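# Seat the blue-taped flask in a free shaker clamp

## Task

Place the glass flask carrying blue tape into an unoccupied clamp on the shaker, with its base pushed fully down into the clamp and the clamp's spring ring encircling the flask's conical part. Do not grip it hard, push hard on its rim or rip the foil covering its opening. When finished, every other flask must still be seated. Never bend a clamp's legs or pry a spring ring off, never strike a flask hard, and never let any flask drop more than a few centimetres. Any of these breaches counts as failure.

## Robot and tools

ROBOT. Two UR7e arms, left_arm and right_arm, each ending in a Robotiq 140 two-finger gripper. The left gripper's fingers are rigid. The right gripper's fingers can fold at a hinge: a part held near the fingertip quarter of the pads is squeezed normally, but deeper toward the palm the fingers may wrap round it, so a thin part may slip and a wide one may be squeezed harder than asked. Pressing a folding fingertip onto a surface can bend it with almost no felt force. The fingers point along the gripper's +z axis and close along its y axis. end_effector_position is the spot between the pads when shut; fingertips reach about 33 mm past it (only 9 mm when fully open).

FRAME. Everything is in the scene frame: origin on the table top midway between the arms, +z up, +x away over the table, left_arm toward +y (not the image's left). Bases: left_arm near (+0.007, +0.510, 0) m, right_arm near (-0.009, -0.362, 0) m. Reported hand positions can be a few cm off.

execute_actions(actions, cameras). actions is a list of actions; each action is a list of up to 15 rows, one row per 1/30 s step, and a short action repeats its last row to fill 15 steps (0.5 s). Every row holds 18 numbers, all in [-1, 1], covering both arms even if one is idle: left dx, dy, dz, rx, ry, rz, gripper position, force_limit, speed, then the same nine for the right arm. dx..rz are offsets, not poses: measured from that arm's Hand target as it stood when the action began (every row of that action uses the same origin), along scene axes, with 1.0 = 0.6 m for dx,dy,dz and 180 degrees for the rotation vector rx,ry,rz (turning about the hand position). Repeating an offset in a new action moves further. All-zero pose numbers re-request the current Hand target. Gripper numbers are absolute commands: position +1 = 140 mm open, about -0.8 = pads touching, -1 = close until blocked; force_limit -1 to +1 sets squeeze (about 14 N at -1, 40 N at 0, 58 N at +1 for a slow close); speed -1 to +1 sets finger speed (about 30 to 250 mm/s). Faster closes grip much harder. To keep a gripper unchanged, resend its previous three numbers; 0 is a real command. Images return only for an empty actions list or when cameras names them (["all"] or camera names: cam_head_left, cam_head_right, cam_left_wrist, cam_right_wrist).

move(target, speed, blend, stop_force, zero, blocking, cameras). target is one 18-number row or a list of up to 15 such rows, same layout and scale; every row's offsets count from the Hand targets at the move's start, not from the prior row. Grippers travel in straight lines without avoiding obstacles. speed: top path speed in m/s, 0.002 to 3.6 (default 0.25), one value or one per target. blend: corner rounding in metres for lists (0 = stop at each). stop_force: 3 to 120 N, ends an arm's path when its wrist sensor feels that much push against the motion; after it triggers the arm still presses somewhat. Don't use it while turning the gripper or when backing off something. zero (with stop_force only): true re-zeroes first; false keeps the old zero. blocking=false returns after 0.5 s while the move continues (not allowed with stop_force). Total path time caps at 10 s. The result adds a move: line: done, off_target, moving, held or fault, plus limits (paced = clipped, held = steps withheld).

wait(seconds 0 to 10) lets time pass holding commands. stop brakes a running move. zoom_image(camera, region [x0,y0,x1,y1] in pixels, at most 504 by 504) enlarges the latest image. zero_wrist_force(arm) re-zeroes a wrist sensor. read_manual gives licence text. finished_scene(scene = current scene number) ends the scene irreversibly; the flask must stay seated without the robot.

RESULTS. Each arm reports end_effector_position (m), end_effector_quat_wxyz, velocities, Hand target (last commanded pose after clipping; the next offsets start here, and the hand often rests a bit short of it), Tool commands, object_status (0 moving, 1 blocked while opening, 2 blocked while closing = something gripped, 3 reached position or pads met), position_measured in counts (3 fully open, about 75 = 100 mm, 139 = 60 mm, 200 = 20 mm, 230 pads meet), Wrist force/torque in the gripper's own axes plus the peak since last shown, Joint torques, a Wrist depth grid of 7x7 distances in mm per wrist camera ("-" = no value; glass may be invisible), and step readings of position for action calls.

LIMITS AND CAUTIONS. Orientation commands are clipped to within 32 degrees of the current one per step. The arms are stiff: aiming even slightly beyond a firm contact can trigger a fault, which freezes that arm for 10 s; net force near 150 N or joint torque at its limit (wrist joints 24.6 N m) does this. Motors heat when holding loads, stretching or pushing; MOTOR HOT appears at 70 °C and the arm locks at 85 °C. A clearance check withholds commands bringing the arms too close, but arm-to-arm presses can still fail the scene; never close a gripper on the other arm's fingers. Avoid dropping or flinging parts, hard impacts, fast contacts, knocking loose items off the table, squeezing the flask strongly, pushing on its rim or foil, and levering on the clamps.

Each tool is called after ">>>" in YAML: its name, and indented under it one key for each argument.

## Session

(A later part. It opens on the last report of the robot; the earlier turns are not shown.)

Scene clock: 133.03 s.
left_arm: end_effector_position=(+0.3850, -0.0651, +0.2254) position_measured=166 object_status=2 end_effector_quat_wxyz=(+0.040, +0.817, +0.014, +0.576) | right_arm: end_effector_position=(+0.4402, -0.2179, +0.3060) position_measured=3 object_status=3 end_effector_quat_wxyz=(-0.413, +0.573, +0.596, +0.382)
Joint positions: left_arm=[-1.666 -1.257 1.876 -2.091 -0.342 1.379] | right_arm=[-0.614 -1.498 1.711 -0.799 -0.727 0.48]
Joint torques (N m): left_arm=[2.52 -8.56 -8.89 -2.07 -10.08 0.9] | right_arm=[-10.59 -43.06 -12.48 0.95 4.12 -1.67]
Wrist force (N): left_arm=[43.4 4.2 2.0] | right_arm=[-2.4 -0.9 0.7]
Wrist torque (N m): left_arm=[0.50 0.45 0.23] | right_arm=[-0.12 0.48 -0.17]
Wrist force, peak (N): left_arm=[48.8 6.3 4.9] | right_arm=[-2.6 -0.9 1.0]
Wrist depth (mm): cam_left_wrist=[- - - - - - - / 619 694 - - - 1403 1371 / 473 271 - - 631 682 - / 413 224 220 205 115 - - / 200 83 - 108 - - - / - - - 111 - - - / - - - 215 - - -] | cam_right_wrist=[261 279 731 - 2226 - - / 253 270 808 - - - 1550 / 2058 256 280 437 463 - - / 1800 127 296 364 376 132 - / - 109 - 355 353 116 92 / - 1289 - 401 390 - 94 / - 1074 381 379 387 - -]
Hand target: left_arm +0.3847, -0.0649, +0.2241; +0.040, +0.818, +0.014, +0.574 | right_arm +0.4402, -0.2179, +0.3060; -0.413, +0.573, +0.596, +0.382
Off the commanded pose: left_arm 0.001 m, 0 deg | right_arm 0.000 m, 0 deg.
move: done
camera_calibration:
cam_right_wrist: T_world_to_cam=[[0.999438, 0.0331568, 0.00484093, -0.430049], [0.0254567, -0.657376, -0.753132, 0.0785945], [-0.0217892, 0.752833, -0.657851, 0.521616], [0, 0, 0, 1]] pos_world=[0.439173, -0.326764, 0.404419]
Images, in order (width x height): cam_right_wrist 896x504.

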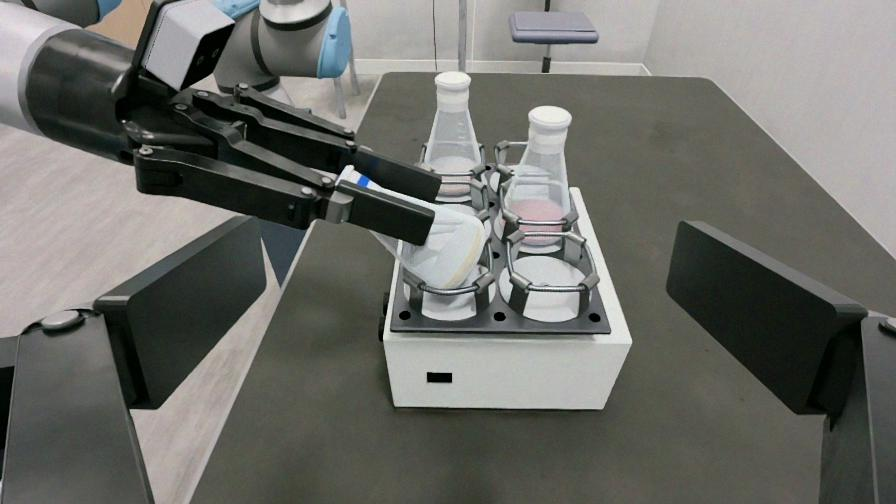

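>>> move:
  target: [-0.01,0,0.11,0,0,0,-1,-0.1,-1,0,0,0,0,0,0,1,1,1]
  speed: 0.1
  cameras: ["cam_right_wrist","cam_left_wrist"]

>>> zoom_image:
  camera: "cam_right_wrist"
  region: [320, 60, 600, 300]

Scene clock: 143.63 s.
left_arm: end_effector_position=(+0.3786, -0.0649, +0.2901) position_measured=231 object_status=0 end_effector_quat_wxyz=(+0.040, +0.818, +0.014, +0.574) | right_arm: end_effector_position=(+0.4402, -0.2179, +0.3060) position_measured=3 object_status=3 end_effector_quat_wxyz=(-0.413, +0.573, +0.596, +0.382)
Joint positions: left_arm=[-1.676 -1.343 1.787 -1.886 -0.348 1.348] | right_arm=[-0.614 -1.498 1.711 -0.799 -0.727 0.48]
Joint torques (N m): left_arm=[12.29 -37.02 -24.57 -2.05 2.75 1.38] | right_arm=[-10.35 -43.52 -13.54 -0.02 4 -0.21]
Wrist force (N): left_arm=[-2.0 0.4 2.1] | right_arm=[-2.3 -0.9 0.7]
Wrist torque (N m): left_arm=[0.08 0.32 -0.07] | right_arm=[-0.11 0.47 -0.17]
Wrist force, peak (N): left_arm=[43.7 6.8 2.3] | right_arm=[-2.6 -1.0 0.8]
Wrist depth (mm): cam_left_wrist=[1168 1210 1135 1355 - - 233 / 755 - - - - 249 - / 604 - - - 770 - - / - 275 309 109 - - 680 / - - 84 - 84 - 565 / - - - - - - - / - - - - - - -] | cam_right_wrist=[214 233 694 2881 2814 1855 - / 2986 234 258 264 - 1118 1493 / 2226 2186 942 464 451 731 - / 1869 127 - 363 377 133 - / - 109 498 353 354 116 92 / - 1316 444 396 406 - 94 / - 1249 403 - 395 394 -]
Hand target: left_arm +0.3787, -0.0649, +0.2901; +0.040, +0.818, +0.014, +0.574 | right_arm +0.4402, -0.2179, +0.3060; -0.413, +0.573, +0.596, +0.382
Off the commanded pose: left_arm 0.000 m, 0 deg | right_arm 0.000 m, 0 deg.
move: done
camera_calibration:
cam_left_wrist: T_world_to_cam=[[-0.0118167, -0.994008, 0.108671, -0.083871], [-0.663801, -0.0734789, -0.744291, 0.459492], [0.747816, -0.0809308, -0.658955, 0.0488631], [0, 0, 0, 1]] pos_world=[0.26748, -0.0456509, 0.383309]
cam_right_wrist: T_world_to_cam=[[0.999438, 0.0331568, 0.00484093, -0.430049], [0.0254567, -0.657376, -0.753132, 0.0785945], [-0.0217892, 0.752833, -0.657851, 0.521616], [0, 0, 0, 1]] pos_world=[0.439173, -0.326764, 0.404419]
Images, in order (width x height): cam_left_wrist 896x504, cam_right_wrist 896x504.

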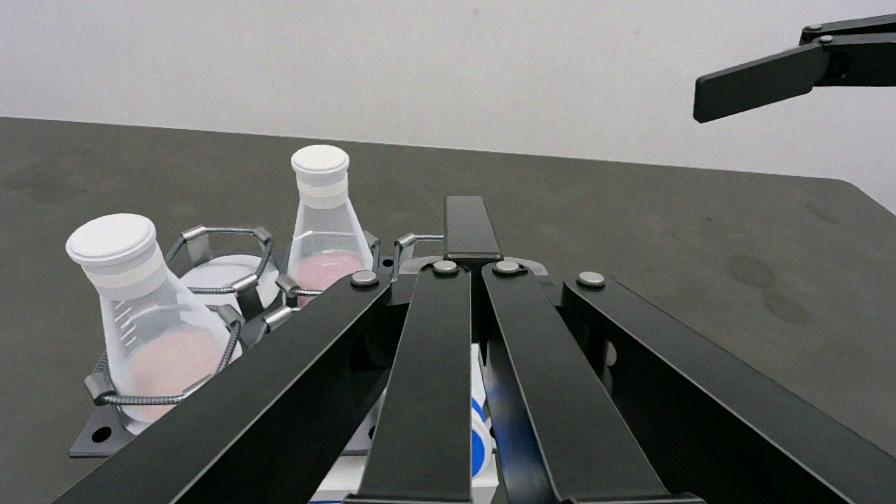

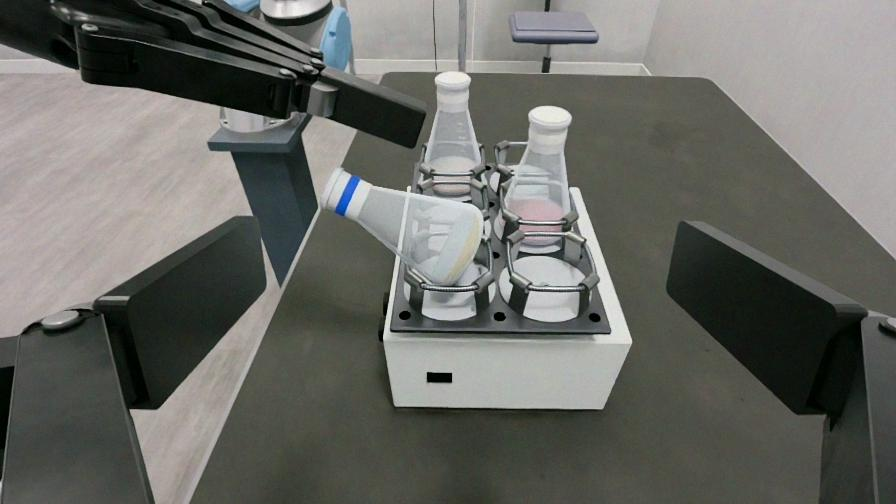

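Scaled by 1.800 from the camera's 896x504 image, which has a finer 1280x720 frame.

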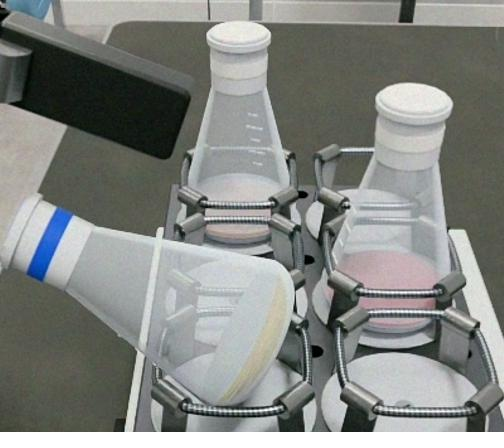

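>>> move:
  target:
    - [-0.148,0,0.025,0.0265,0.0506,0.0052,0.1,-0.1,0,0,0,0,0,0,0,1,1,1]
    - [-0.163,0,-0.043,0.0265,0.0506,0.0052,0.1,-0.1,0,0,0,0,0,0,0,1,1,1]
  speed: 0.2
  blend: 0.01
  cameras: ["cam_left_wrist","cam_right_wrist"]

Scene clock: 153.63 s.
left_arm: end_effector_position=(+0.2808, -0.0649, +0.2644) position_measured=117 object_status=3 end_effector_quat_wxyz=(+0.000, +0.862, +0.000, +0.508) | right_arm: end_effector_position=(+0.4402, -0.2179, +0.3060) position_measured=3 object_status=3 end_effector_quat_wxyz=(-0.413, +0.573, +0.596, +0.382)
Joint positions: left_arm=[-1.81 -1.346 1.666 -1.497 -0.553 1.117] | right_arm=[-0.614 -1.498 1.711 -0.799 -0.727 0.48]
Joint torques (N m): left_arm=[11.44 -29.55 -16.18 -4 3.18 -1.32] | right_arm=[-9.6 -43.2 -13.16 -0.8 3.94 1.17]
Wrist force (N): left_arm=[-1.9 0.1 1.9] | right_arm=[-2.3 -1.0 0.6]
Wrist torque (N m): left_arm=[0.08 0.32 -0.21] | right_arm=[-0.14 0.46 -0.17]
Wrist force, peak (N): left_arm=[-5.1 0.1 3.1] | right_arm=[-2.5 -1.0 1.0]
Wrist depth (mm): cam_left_wrist=[- 1340 - - 1151 850 172 / 629 251 369 364 - - - / 553 518 336 207 513 - - / - 466 120 297 127 - - / - 82 327 347 405 - - / - - - - - - - / - - - 346 - - -] | cam_right_wrist=[282 724 742 3061 2267 - - / 243 322 2524 - - - - / 241 258 - 451 463 - - / 1869 127 - 374 365 133 - / - 109 - 353 355 115 92 / - 1243 442 370 386 - 94 / - 397 397 - - 387 -]
Hand target: left_arm +0.2809, -0.0649, +0.2643; +0.000, +0.862, +0.000, +0.508 | right_arm +0.4402, -0.2179, +0.3060; -0.413, +0.573, +0.596, +0.382
Off the commanded pose: left_arm 0.000 m, 0 deg | right_arm 0.000 m, 0 deg.
move: done
camera_calibration:
cam_left_wrist: T_world_to_cam=[[0.0150158, -0.99957, 0.0251883, -0.068034], [-0.772871, -0.0275856, -0.633963, 0.37984], [0.634386, -0.00994784, -0.772953, 0.171693], [0, 0, 0, 1]] pos_world=[0.185669, -0.0558187, 0.375228]
cam_right_wrist: T_world_to_cam=[[0.999438, 0.0331568, 0.00484093, -0.430049], [0.0254567, -0.657376, -0.753132, 0.0785945], [-0.0217892, 0.752833, -0.657851, 0.521616], [0, 0, 0, 1]] pos_world=[0.439173, -0.326764, 0.404419]
Images, in order (width x height): cam_left_wrist 896x504, cam_right_wrist 896x504.

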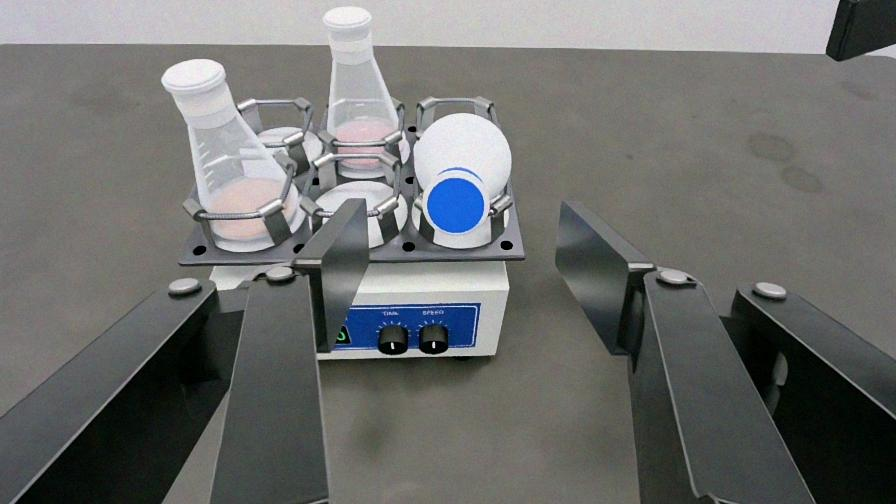

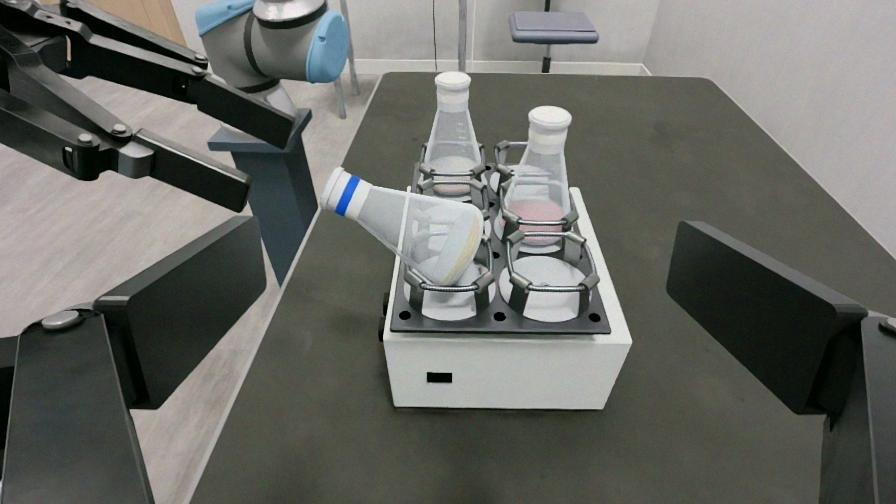

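>>> move:
  target: [0.1435,0.002,-0.0838,0,0,-0.0194,0.1,-0.1,0,0,0,0,0,0,0,1,1,1]
  speed: 0.15
  cameras: ["cam_left_wrist","cam_right_wrist"]

>>> zoom_image:
  camera: "cam_right_wrist"
  region: [320, 60, 600, 300]

Scene clock: 156.90 s.
left_arm: end_effector_position=(+0.3669, -0.0637, +0.2141) position_measured=117 object_status=3 end_effector_quat_wxyz=(+0.015, +0.861, -0.026, +0.507) end_effector_velocity=(+0.000, -0.001, +0.000) end_effector_angular_velocity=(-0.001, +0.000, -0.002) | right_arm: end_effector_position=(+0.4402, -0.2179, +0.3060) position_measured=3 object_status=3 end_effector_quat_wxyz=(-0.413, +0.573, +0.596, +0.382)
Joint positions: left_arm=[-1.66 -1.302 1.847 -2.077 -0.506 1.526] | right_arm=[-0.614 -1.498 1.711 -0.799 -0.727 0.48]
Joint velocities: left_arm=[0 0 0.001 -0.005 0 0.003] | right_arm=[within noise]
Joint torques (N m): left_arm=[-4.62 -30.59 -22.02 -4.73 1.63 1.44] | right_arm=[-10.06 -42.97 -13.26 -1.2 3.97 1.03]
Wrist force (N): left_arm=[-2.2 0.3 2.0] | right_arm=[-2.3 -0.8 0.8]
Wrist torque (N m): left_arm=[0.11 0.40 -0.09] | right_arm=[-0.09 0.48 -0.17]
Wrist force, peak (N): left_arm=[-2.4 -0.2 4.3] | right_arm=[-2.5 -1.1 1.0]
Wrist depth (mm): cam_left_wrist=[- - - 1223 698 - - / - - - 554 607 545 - / - 229 232 203 - - - / - 221 130 110 127 - 408 / - 83 - 116 127 - - / - - - 240 - - - / - - 288 298 - - -] | cam_right_wrist=[245 280 738 2950 2633 2167 - / 255 285 349 813 - - - / 2167 254 332 439 436 - 749 / 1841 122 283 365 377 133 - / - 109 - 354 354 116 92 / - 1296 460 407 386 - 94 / - 402 - - - - -]
Hand target: left_arm +0.3670, -0.0637, +0.2140; +0.015, +0.861, -0.026, +0.507 | right_arm +0.4402, -0.2179, +0.3060; -0.413, +0.573, +0.596, +0.382
Off the commanded pose: left_arm 0.000 m, 0 deg | right_arm 0.000 m, 0 deg.
move: done
camera_calibration:
cam_left_wrist: T_world_to_cam=[[-0.0456338, -0.998635, 0.0254016, -0.044538], [-0.773102, 0.0192014, -0.633991, 0.41765], [0.632638, -0.0485695, -0.772923, 0.0763464], [0, 0, 0, 1]] pos_world=[0.272554, -0.0487886, 0.324928]
cam_right_wrist: T_world_to_cam=[[0.999438, 0.0331568, 0.00484093, -0.430049], [0.0254567, -0.657376, -0.753132, 0.0785945], [-0.0217892, 0.752833, -0.657851, 0.521616], [0, 0, 0, 1]] pos_world=[0.439173, -0.326764, 0.404419]
Images, in order (width x height): cam_left_wrist 896x504, cam_right_wrist 896x504.

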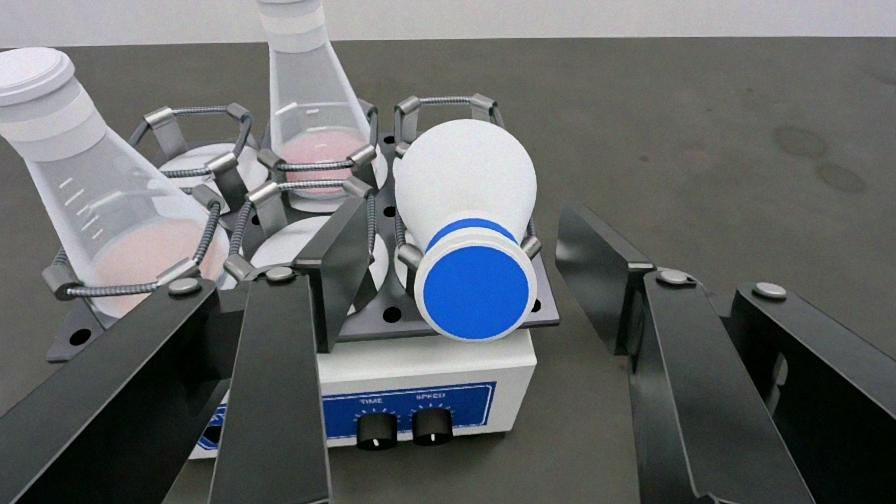

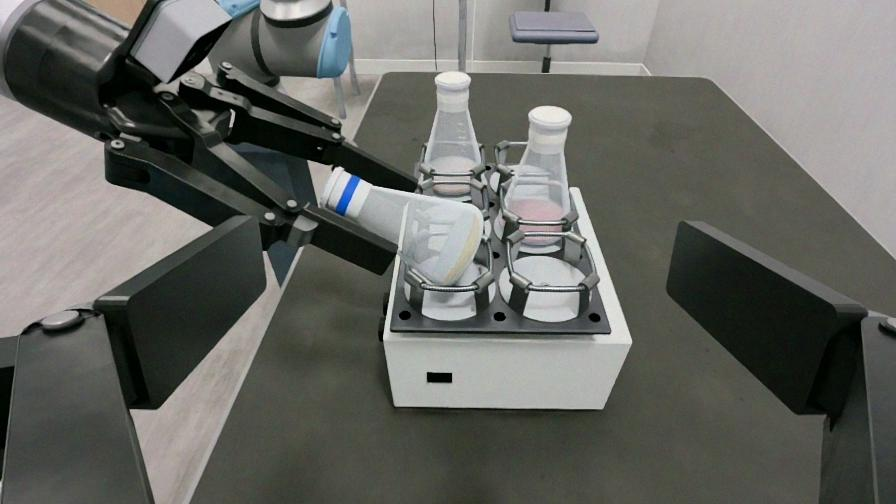

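Scaled by 1.800 from the camera's 896x504 image, which has a finer 1280x720 frame.

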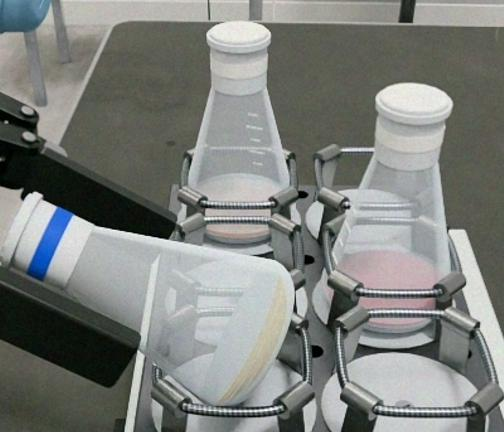

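>>> execute_actions:
  actions:
    - [[0,0,0,0,0,0,-1,-0.1,-1,0,0,0,0,0,0,1,1,1]]
    - [[0,0,0,0,0,0,-1,-0.1,-1,0,0,0,0,0,0,1,1,1]]
    - [[0,0,0,0,0,0,-1,-0.1,-1,0,0,0,0,0,0,1,1,1]]
    - [[0,0,0,0,0,0,-1,-0.1,-1,0,0,0,0,0,0,1,1,1]]
  cameras: ["cam_left_wrist","cam_right_wrist"]

>>> zoom_image:
  camera: "cam_right_wrist"
  region: [320, 60, 600, 300]

Scene clock: 160.60 s.
left_arm: end_effector_position=(+0.3670, -0.0637, +0.2140) position_measured=162 object_status=2 end_effector_quat_wxyz=(+0.015, +0.861, -0.026, +0.507) | right_arm: end_effector_position=(+0.4402, -0.2179, +0.3060) position_measured=3 object_status=3 end_effector_quat_wxyz=(-0.413, +0.573, +0.596, +0.382)
Joint positions: left_arm=[-1.66 -1.302 1.847 -2.077 -0.506 1.526] | right_arm=[-0.614 -1.498 1.711 -0.799 -0.727 0.48]
Joint torques (N m): left_arm=[8.34 -28.12 -18.12 -2.79 2.81 -0.92] | right_arm=[-9.67 -43.97 -14.22 -2.05 3.79 1.01]
Wrist force (N): left_arm=[-1.7 1.5 0.9] | right_arm=[-2.4 -1.2 0.7]
Wrist torque (N m): left_arm=[-0.01 0.38 -0.11] | right_arm=[-0.18 0.51 -0.17]
Wrist force, peak (N): left_arm=[-2.2 0.1 2.3] | right_arm=[-2.6 -1.1 0.8]
Wrist depth (mm): cam_left_wrist=[- 1180 - 1157 - - - / - 545 - - - - - / 478 234 236 - - 469 - / 214 220 234 112 136 439 - / - - - 117 - - - / - - - 242 - - - / - - - - - - -] | cam_right_wrist=[247 718 733 2986 2332 - 1243 / 255 276 342 - - 938 - / 2093 260 305 432 464 - - / 1869 127 290 362 369 133 - / - 109 484 357 355 116 92 / - 1309 - 416 387 442 94 / - 1189 386 390 - 397 -]
Hand target: left_arm +0.3670, -0.0637, +0.2140; +0.015, +0.861, -0.026, +0.507 | right_arm +0.4402, -0.2179, +0.3060; -0.413, +0.573, +0.596, +0.382
Off the commanded pose: left_arm 0.000 m, 0 deg | right_arm 0.000 m, 0 deg.
Step readings (end_effector_position of left_arm | right_arm):
0: (+0.3670, -0.0637, +0.2140) | (+0.4402, -0.2179, +0.3060)
1: (+0.3670, -0.0637, +0.2140) | (+0.4402, -0.2179, +0.3060)
2: (+0.3670, -0.0637, +0.2140) | (+0.4402, -0.2179, +0.3060)
4: (+0.3670, -0.0637, +0.2140) | (+0.4402, -0.2179, +0.3060)
8: (+0.3670, -0.0637, +0.2140) | (+0.4402, -0.2179, +0.3060)
15: (+0.3670, -0.0637, +0.2140) | (+0.4402, -0.2179, +0.3060)
16: (+0.3670, -0.0637, +0.2140) | (+0.4402, -0.2179, +0.3060)
17: (+0.3670, -0.0637, +0.2140) | (+0.4402, -0.2179, +0.3060)
19: (+0.3670, -0.0637, +0.2140) | (+0.4402, -0.2179, +0.3060)
23: (+0.3670, -0.0637, +0.2140) | (+0.4402, -0.2179, +0.3060)
30: (+0.3670, -0.0637, +0.2140) | (+0.4402, -0.2179, +0.3060)
31: (+0.3670, -0.0637, +0.2140) | (+0.4402, -0.2179, +0.3060)
32: (+0.3670, -0.0637, +0.2140) | (+0.4402, -0.2179, +0.3060)
34: (+0.3670, -0.0637, +0.2140) | (+0.4402, -0.2179, +0.3060)
38: (+0.3670, -0.0637, +0.2140) | (+0.4402, -0.2179, +0.3060)
45: (+0.3670, -0.0637, +0.2140) | (+0.4402, -0.2179, +0.3060)
46: (+0.3670, -0.0637, +0.2140) | (+0.4402, -0.2179, +0.3060)
47: (+0.3670, -0.0637, +0.2140) | (+0.4402, -0.2179, +0.3060)
49: (+0.3670, -0.0637, +0.2140) | (+0.4402, -0.2179, +0.3060)
53: (+0.3670, -0.0637, +0.2140) | (+0.4402, -0.2179, +0.3060)
60: (+0.3670, -0.0637, +0.2140) | (+0.4402, -0.2179, +0.3060)
camera_calibration:
cam_left_wrist: T_world_to_cam=[[-0.0457293, -0.998636, 0.0251938, -0.0445441], [-0.773052, 0.0194036, -0.634045, 0.417666], [0.632692, -0.0484706, -0.772885, 0.0763197], [0, 0, 0, 1]] pos_world=[0.272554, -0.0488883, 0.324928]
cam_right_wrist: T_world_to_cam=[[0.999438, 0.0331568, 0.00484093, -0.430049], [0.0254567, -0.657376, -0.753132, 0.0785945], [-0.0217892, 0.752833, -0.657851, 0.521616], [0, 0, 0, 1]] pos_world=[0.439173, -0.326764, 0.404419]
Images, in order (width x height): cam_left_wrist 896x504, cam_right_wrist 896x504.

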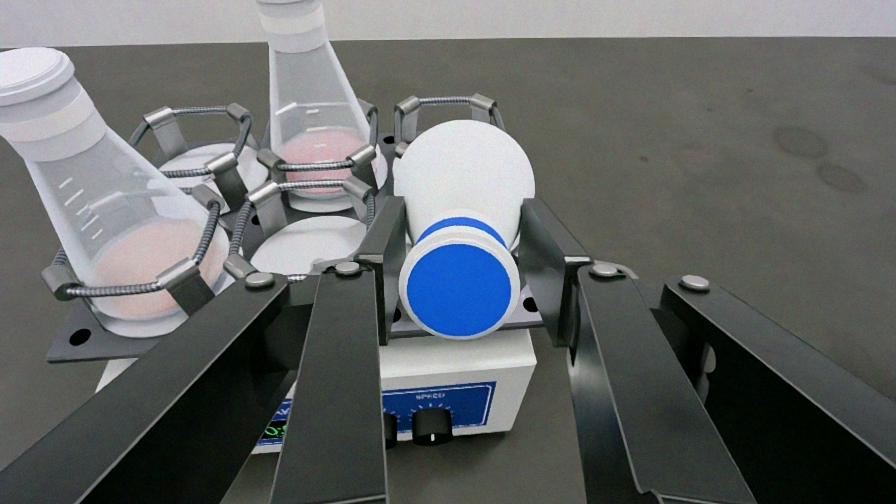

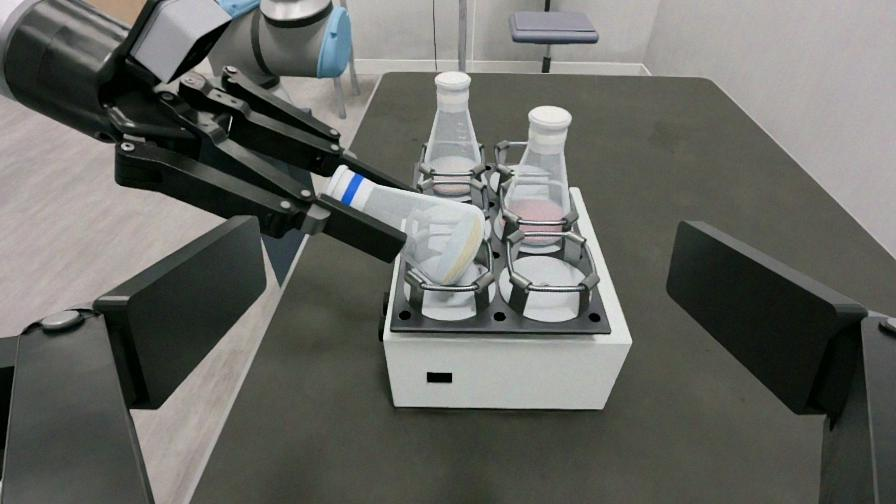

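Scaled by 1.800 from the camera's 896x504 image, which has a finer 1280x720 frame.

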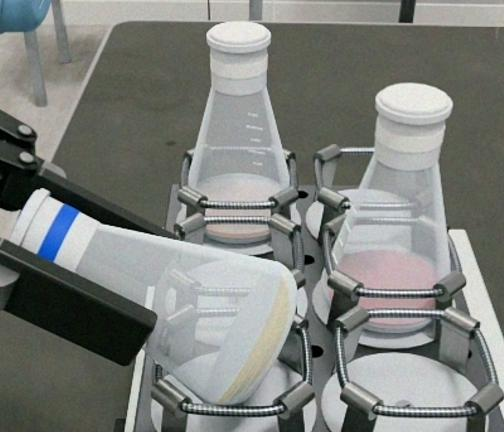

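>>> move:
  target:
    - [0,0,0.09,0,0,0,-1,-0.1,-1,0,-0.067,0,0,0,0,1,1,1]
    - [0.0817,-0.0113,0.0967,0.021,0.3437,0,-1,-0.1,-1,0,-0.067,0,0,0,0,1,1,1]
  speed: [0.1,0.2]
  blend: 0.01
  cameras: ["cam_left_wrist","cam_right_wrist"]

>>> zoom_image:
  camera: "cam_right_wrist"
  region: [320, 0, 640, 300]

Scene clock: 167.00 s.
left_arm: end_effector_position=(+0.4160, -0.0704, +0.2720) position_measured=162 object_status=2 end_effector_quat_wxyz=(-0.001, +1.000, -0.030, -0.008) | right_arm: end_effector_position=(+0.4402, -0.2581, +0.3060) position_measured=3 object_status=3 end_effector_quat_wxyz=(-0.413, +0.573, +0.596, +0.382)
Joint positions: left_arm=[-1.147 -1.048 0.912 -1.426 -1.585 2.063] | right_arm=[-0.683 -1.459 1.663 -0.751 -0.785 0.426]
Joint torques (N m): left_arm=[-8.41 -43.53 -29.03 -2.43 -1.58 0.04] | right_arm=[10.62 -45.69 -12.26 -1.93 3.33 -0.38]
Wrist force (N): left_arm=[-1.8 0.5 3.1] | right_arm=[-2.2 -1.3 0.6]
Wrist torque (N m): left_arm=[0.35 0.39 -0.36] | right_arm=[-0.20 0.46 -0.21]
Wrist force, peak (N): left_arm=[-4.3 0.7 3.4] | right_arm=[-2.5 -1.5 0.8]
Wrist depth (mm): cam_left_wrist=[- - - - 347 356 355 / 224 221 238 245 - - 381 / 390 251 257 210 399 393 400 / - 261 236 112 168 - 437 / - - - 118 - - 1340 / - - - 1412 - - - / - - - 1446 - - -] | cam_right_wrist=[3354 3061 808 235 3601 2129 - / 2782 2605 2605 278 - - 1622 / 2206 2186 - 407 459 - 704 / 1869 127 - 378 374 133 626 / - 109 - 402 398 124 92 / - 1289 - 441 - - 94 / - 1177 386 - - - -]
Hand target: left_arm +0.4160, -0.0705, +0.2721; -0.001, +1.000, -0.030, -0.008 | right_arm +0.4402, -0.2581, +0.3060; -0.413, +0.573, +0.596, +0.382
Off the commanded pose: left_arm 0.000 m, 0 deg | right_arm 0.000 m, 0 deg.
move: done
camera_calibration:
cam_left_wrist: T_world_to_cam=[[-0.0314195, -0.999505, -0.00162141, -0.0491854], [-0.922778, 0.0283842, 0.384286, 0.278404], [-0.38405, 0.0135703, -0.923213, 0.557997], [0, 0, 0, 1]] pos_world=[0.469658, -0.0646355, 0.408083]
cam_right_wrist: T_world_to_cam=[[0.999438, 0.0331568, 0.00484093, -0.428716], [0.0254567, -0.657376, -0.753132, 0.052168], [-0.0217892, 0.752833, -0.657851, 0.55188], [0, 0, 0, 1]] pos_world=[0.439173, -0.366964, 0.404419]
Images, in order (width x height): cam_left_wrist 896x504, cam_right_wrist 896x504.

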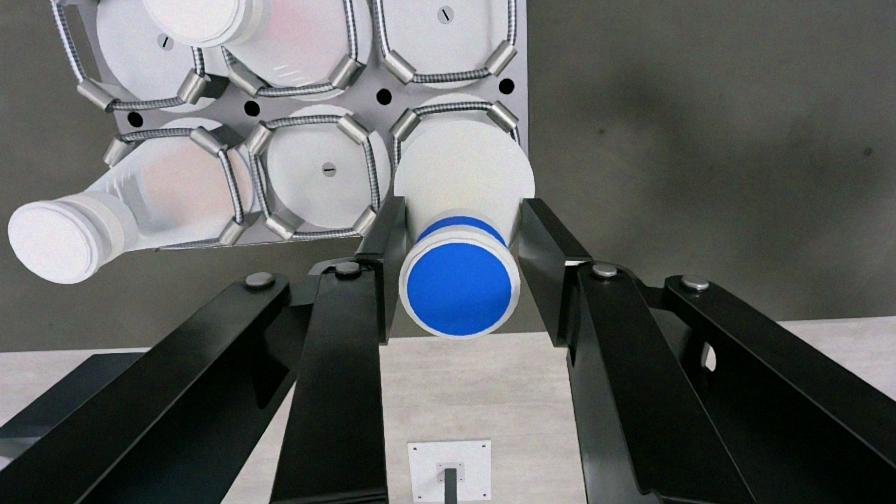

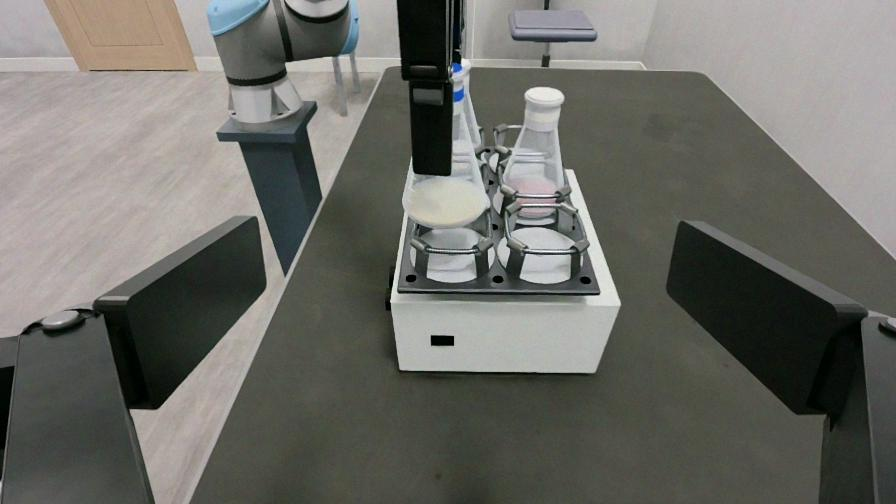

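Scaled by 1.575 from the camera's 896x504 image, which has a finer 1280x720 frame.

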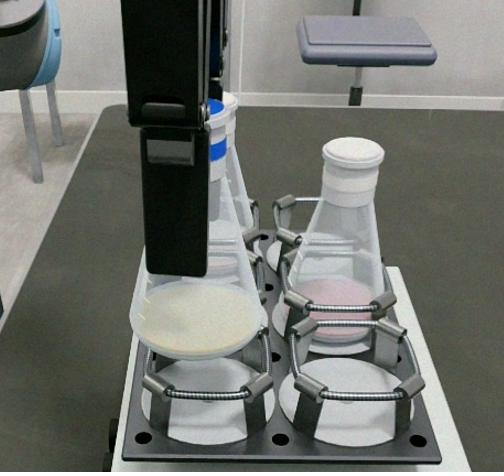

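>>> move:
  target:
    - [-0.0583,-0.003,0,-0.002,-0.1441,0,-1,-0.1,-1,0,0,0,0,0,0,1,1,1]
    - [-0.0583,-0.003,-0.045,-0.002,-0.1441,0,-1,-0.1,-1,0,0,0,0,0,0,1,1,1]
  speed: [0.2,0.05]
  blend: 0.003
  cameras: ["cam_left_wrist","cam_right_wrist"]

>>> zoom_image:
  camera: "cam_right_wrist"
  region: [340, 100, 560, 300]

Scene clock: 175.23 s.
left_arm: end_effector_position=(+0.3878, -0.0707, +0.2483) position_measured=162 object_status=2 end_effector_quat_wxyz=(-0.007, +0.973, -0.029, +0.228) | right_arm: end_effector_position=(+0.4402, -0.2581, +0.3060) position_measured=3 object_status=3 end_effector_quat_wxyz=(-0.413, +0.573, +0.596, +0.382)
Joint positions: left_arm=[-1.396 -1.269 1.396 -1.787 -1.119 1.832] | right_arm=[-0.683 -1.459 1.663 -0.751 -0.785 0.426]
Joint torques (N m): left_arm=[-23.64 6.48 -2 2.79 -11.12 -1.55] | right_arm=[11.31 -44.8 -12 -2.1 2.99 -1.46]
Wrist force (N): left_arm=[33.4 -12.3 -48.9] | right_arm=[-2.1 -0.9 0.9]
Wrist torque (N m): left_arm=[0.14 0.71 -0.67] | right_arm=[-0.12 0.43 -0.20]
Wrist force, peak (N): left_arm=[39.4 -40.0 -97.9] | right_arm=[-2.5 -1.0 1.0]
Wrist depth (mm): cam_left_wrist=[421 - 252 250 - - - / - 241 245 248 - - 395 / 167 234 252 201 - 400 - / - - 250 107 120 - - / - - - 386 - - - / - - - - - - - / - - - - - - -] | cam_right_wrist=[3265 3498 245 - 3309 2148 - / 2881 2499 273 309 - - - / 2148 2075 - 412 459 - - / 1814 127 - 377 366 133 - / - 109 524 399 396 123 92 / - 1296 451 475 453 444 94 / - 1128 395 - 379 383 -]
Hand target: left_arm +0.3810, -0.0723, +0.2451; -0.004, +0.976, -0.029, +0.216 | right_arm +0.4402, -0.2581, +0.3060; -0.413, +0.573, +0.596, +0.382
Off the commanded pose: left_arm 0.008 m, 1 deg | right_arm 0.000 m, 0 deg.
move: off_target (left_arm)
camera_calibration:
cam_left_wrist: T_world_to_cam=[[-0.0264146, -0.999548, -0.0143729, -0.0490933], [-0.996264, 0.027505, -0.0818665, 0.405584], [0.0822248, 0.0121567, -0.99654, 0.362523], [0, 0, 0, 1]] pos_world=[0.372963, -0.0646338, 0.393766]
cam_right_wrist: T_world_to_cam=[[0.999438, 0.0331568, 0.00484093, -0.428716], [0.0254567, -0.657376, -0.753132, 0.052168], [-0.0217892, 0.752833, -0.657851, 0.55188], [0, 0, 0, 1]] pos_world=[0.439173, -0.366964, 0.404419]
Images, in order (width x height): cam_left_wrist 896x504, cam_right_wrist 896x504.

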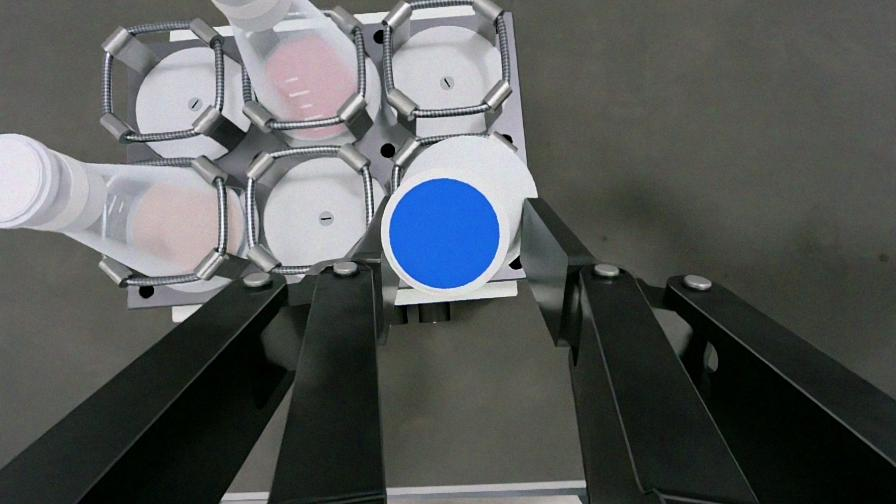

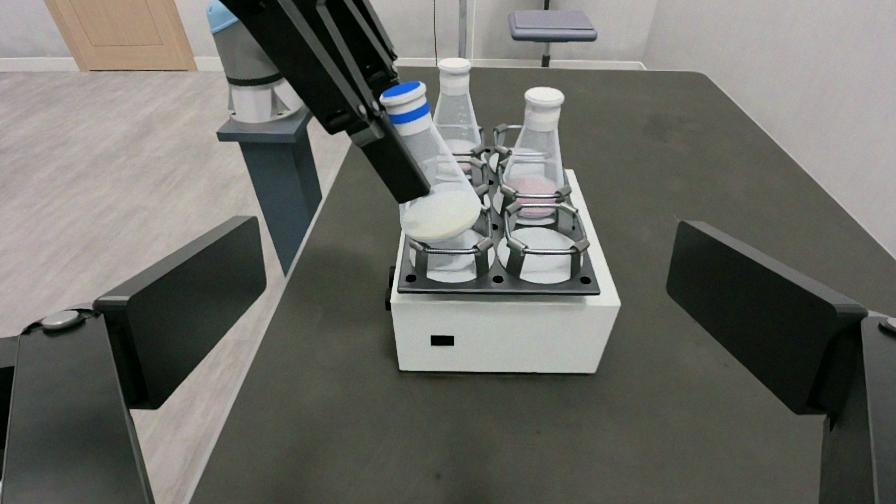

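Scaled by 2.291 from the camera's 896x504 image, which has a finer 1280x720 frame.

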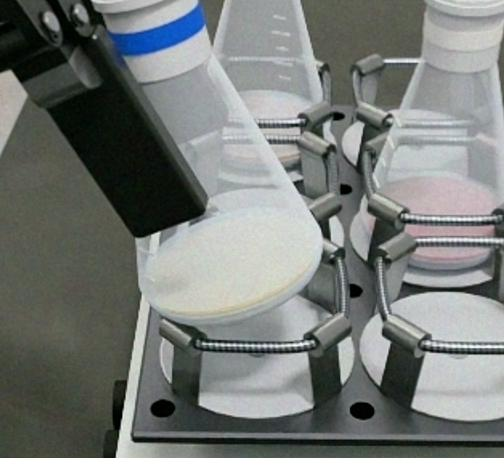

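>>> move:
  target: [0.0117,0.0193,0.0183,-0.0556,0,0,-1,-0.1,-1,0,0,0,0,0,0,1,1,1]
  speed: 0.1
  cameras: ["cam_left_wrist","cam_right_wrist"]

>>> zoom_image:
  camera: "cam_right_wrist"
  region: [340, 100, 560, 300]

>>> zoom_image:
  camera: "cam_left_wrist"
  region: [300, 80, 640, 330]

Scene clock: 181.50 s.
left_arm: end_effector_position=(+0.3881, -0.0606, +0.2561) position_measured=162 object_status=2 end_effector_quat_wxyz=(+0.081, +0.973, -0.010, +0.218) | right_arm: end_effector_position=(+0.4402, -0.2581, +0.3060) position_measured=3 object_status=3 end_effector_quat_wxyz=(-0.413, +0.573, +0.596, +0.382)
Joint positions: left_arm=[-1.364 -1.382 1.57 -2.029 -1.183 1.86] | right_arm=[-0.683 -1.459 1.663 -0.751 -0.785 0.426]
Joint torques (N m): left_arm=[-16.28 -35.08 -19.61 -5.24 2.2 -1.84] | right_arm=[10.78 -44.1 -10.87 -1.95 2.28 -1.42]
Wrist force (N): left_arm=[-5.1 0.5 3.0] | right_arm=[-2.2 -0.9 0.8]
Wrist torque (N m): left_arm=[0.32 1.01 -0.28] | right_arm=[-0.12 0.46 -0.20]
Wrist force, peak (N): left_arm=[36.1 -17.2 -52.1] | right_arm=[-2.7 -1.1 0.7]
Wrist depth (mm): cam_left_wrist=[- 208 - 428 431 - - / - 231 233 231 - - - / 218 222 243 200 - - 471 / 218 220 238 107 172 - - / 338 - - - - - 442 / - - - 386 - - - / - - - 1114 - - -] | cam_right_wrist=[3099 2915 259 2915 2551 2986 1407 / 2814 2577 874 427 894 - - / 2226 2186 - 423 453 - - / 1841 127 - 385 364 133 - / - 109 - 402 397 124 92 / - 1269 - - - - 94 / - 1150 - - - - -]
Hand target: left_arm +0.3880, -0.0607, +0.2560; +0.081, +0.973, -0.011, +0.218 | right_arm +0.4402, -0.2581, +0.3060; -0.413, +0.573, +0.596, +0.382
Off the commanded pose: left_arm 0.000 m, 0 deg | right_arm 0.000 m, 0 deg.
move: done
camera_calibration:
cam_left_wrist: T_world_to_cam=[[-0.0289738, -0.985944, 0.164544, -0.082921], [-0.997878, 0.0189283, -0.0622936, 0.401393], [0.0583035, -0.165999, -0.984401, 0.3655], [0, 0, 0, 1]] pos_world=[0.376829, -0.0286804, 0.398447]
cam_right_wrist: T_world_to_cam=[[0.999438, 0.0331568, 0.00484093, -0.428716], [0.0254567, -0.657376, -0.753132, 0.052168], [-0.0217892, 0.752833, -0.657851, 0.55188], [0, 0, 0, 1]] pos_world=[0.439173, -0.366964, 0.404419]
Images, in order (width x height): cam_left_wrist 896x504, cam_right_wrist 896x504.

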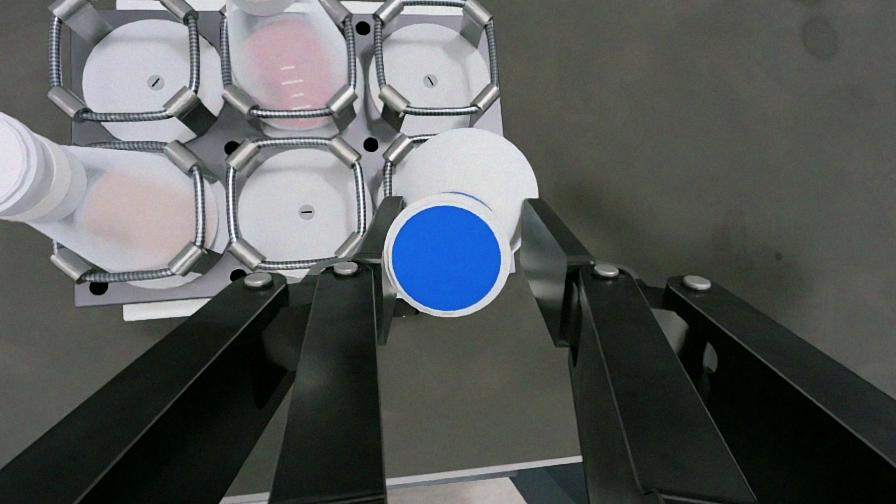

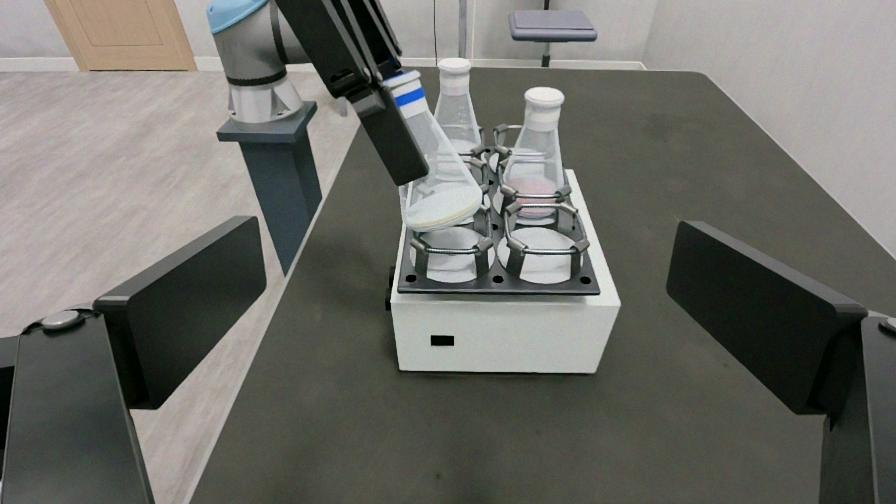

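Scaled by 2.291 from the camera's 896x504 image, which has a finer 1280x720 frame.

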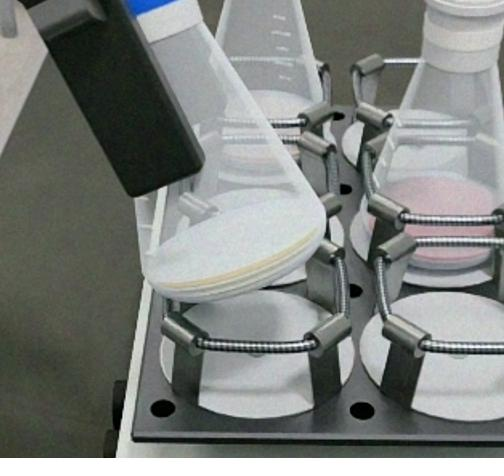

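Scaled by 1.482 from the camera's 896x504 image, which has a finer 1280x720 frame.

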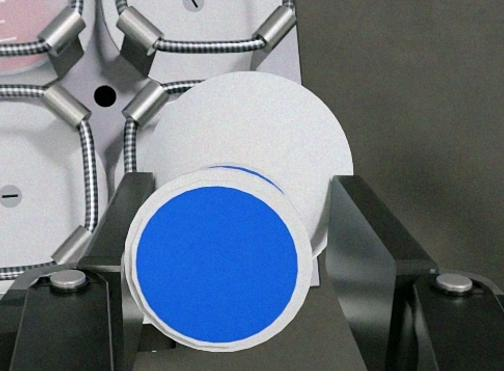

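>>> move:
  target: [0.002,-0.005,-0.025,0,0,0,-1,-0.1,-1,0,0,0,0,0,0,1,1,1]
  speed: 0.04
  cameras: ["cam_left_wrist","cam_right_wrist"]

>>> zoom_image:
  camera: "cam_right_wrist"
  region: [340, 100, 560, 300]

>>> zoom_image:
  camera: "cam_left_wrist"
  region: [300, 80, 640, 330]

Scene clock: 184.77 s.
left_arm: end_effector_position=(+0.3948, -0.0626, +0.2438) position_measured=162 object_status=2 end_effector_quat_wxyz=(+0.080, +0.970, -0.009, +0.227) | right_arm: end_effector_position=(+0.4402, -0.2581, +0.3060) position_measured=3 object_status=3 end_effector_quat_wxyz=(-0.413, +0.573, +0.596, +0.382)
Joint positions: left_arm=[-1.363 -1.367 1.591 -2.069 -1.164 1.861] | right_arm=[-0.683 -1.459 1.663 -0.751 -0.785 0.426]
Joint torques (N m): left_arm=[-9.56 4.84 4.96 10.51 -11.39 1.56] | right_arm=[9.21 -44.29 -12.23 -1.95 1.98 -1.41]
Wrist force (N): left_arm=[43.1 3.9 -52.1] | right_arm=[-2.1 -1.0 0.9]
Wrist torque (N m): left_arm=[-0.74 1.38 -1.03] | right_arm=[-0.13 0.44 -0.20]
Wrist force, peak (N): left_arm=[47.1 -3.8 -69.0] | right_arm=[-2.5 -1.1 0.9]
Wrist depth (mm): cam_left_wrist=[- 219 240 225 448 463 491 / - 224 227 - - - 472 / 210 201 232 106 - 417 - / 207 211 229 107 117 - - / - - - 383 - - - / - - - 376 - - - / - - - 367 - - -] | cam_right_wrist=[3449 2881 253 - 2551 2111 - / 2986 2577 862 319 - - 1600 / 2288 2129 1055 406 460 - - / 1855 127 - 365 381 133 - / - 109 - 401 400 116 92 / - 1275 - - - - 94 / - 1212 380 - 393 383 -]
Hand target: left_arm +0.3892, -0.0637, +0.2410; +0.081, +0.973, -0.011, +0.218 | right_arm +0.4402, -0.2581, +0.3060; -0.413, +0.573, +0.596, +0.382
Off the commanded pose: left_arm 0.006 m, 1 deg | right_arm 0.000 m, 0 deg.
move: off_target (left_arm)
camera_calibration:
cam_left_wrist: T_world_to_cam=[[-0.0269104, -0.986202, 0.163344, -0.083279], [-0.99658, 0.0136974, -0.0814845, 0.411149], [0.0781228, -0.164978, -0.983198, 0.34468], [0, 0, 0, 1]] pos_world=[0.380575, -0.0308968, 0.385994]
cam_right_wrist: T_world_to_cam=[[0.999438, 0.0331568, 0.00484093, -0.428716], [0.0254567, -0.657376, -0.753132, 0.052168], [-0.0217892, 0.752833, -0.657851, 0.55188], [0, 0, 0, 1]] pos_world=[0.439173, -0.366964, 0.404419]
Images, in order (width x height): cam_left_wrist 896x504, cam_right_wrist 896x504.

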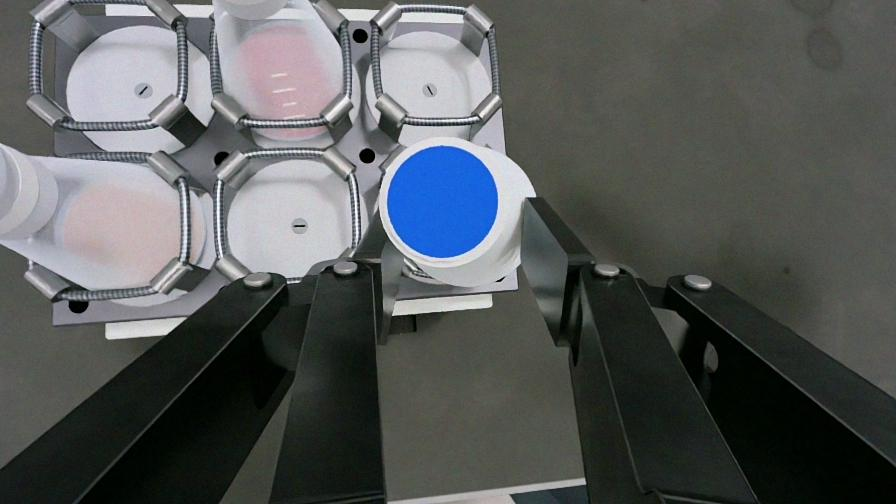

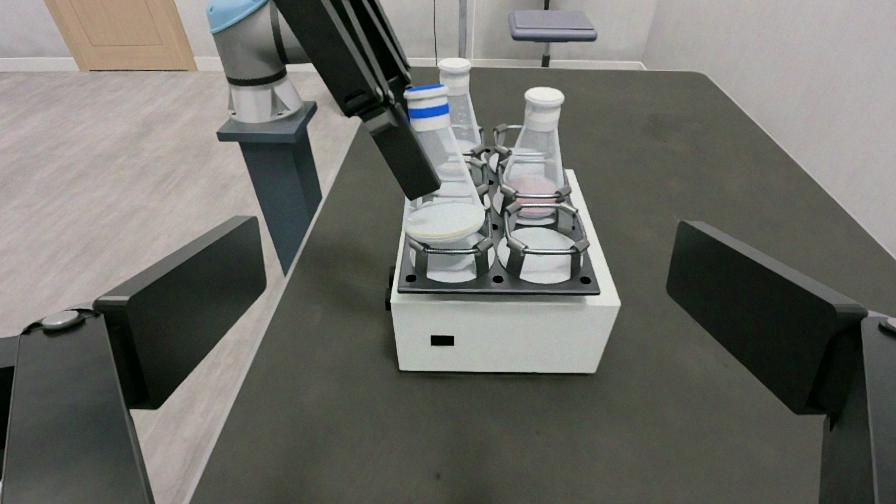

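Scaled by 2.291 from the camera's 896x504 image, which has a finer 1280x720 frame.

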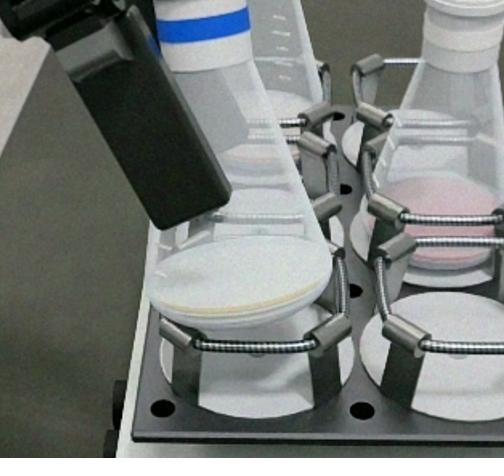

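Scaled by 1.482 from the camera's 896x504 image, which has a finer 1280x720 frame.

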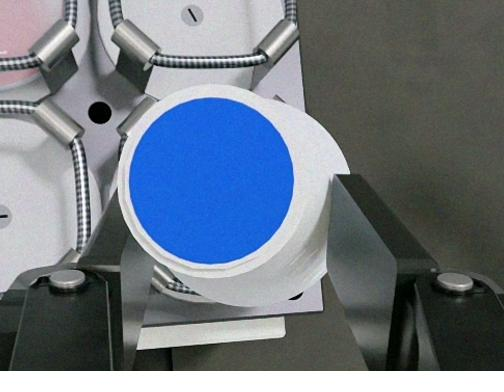

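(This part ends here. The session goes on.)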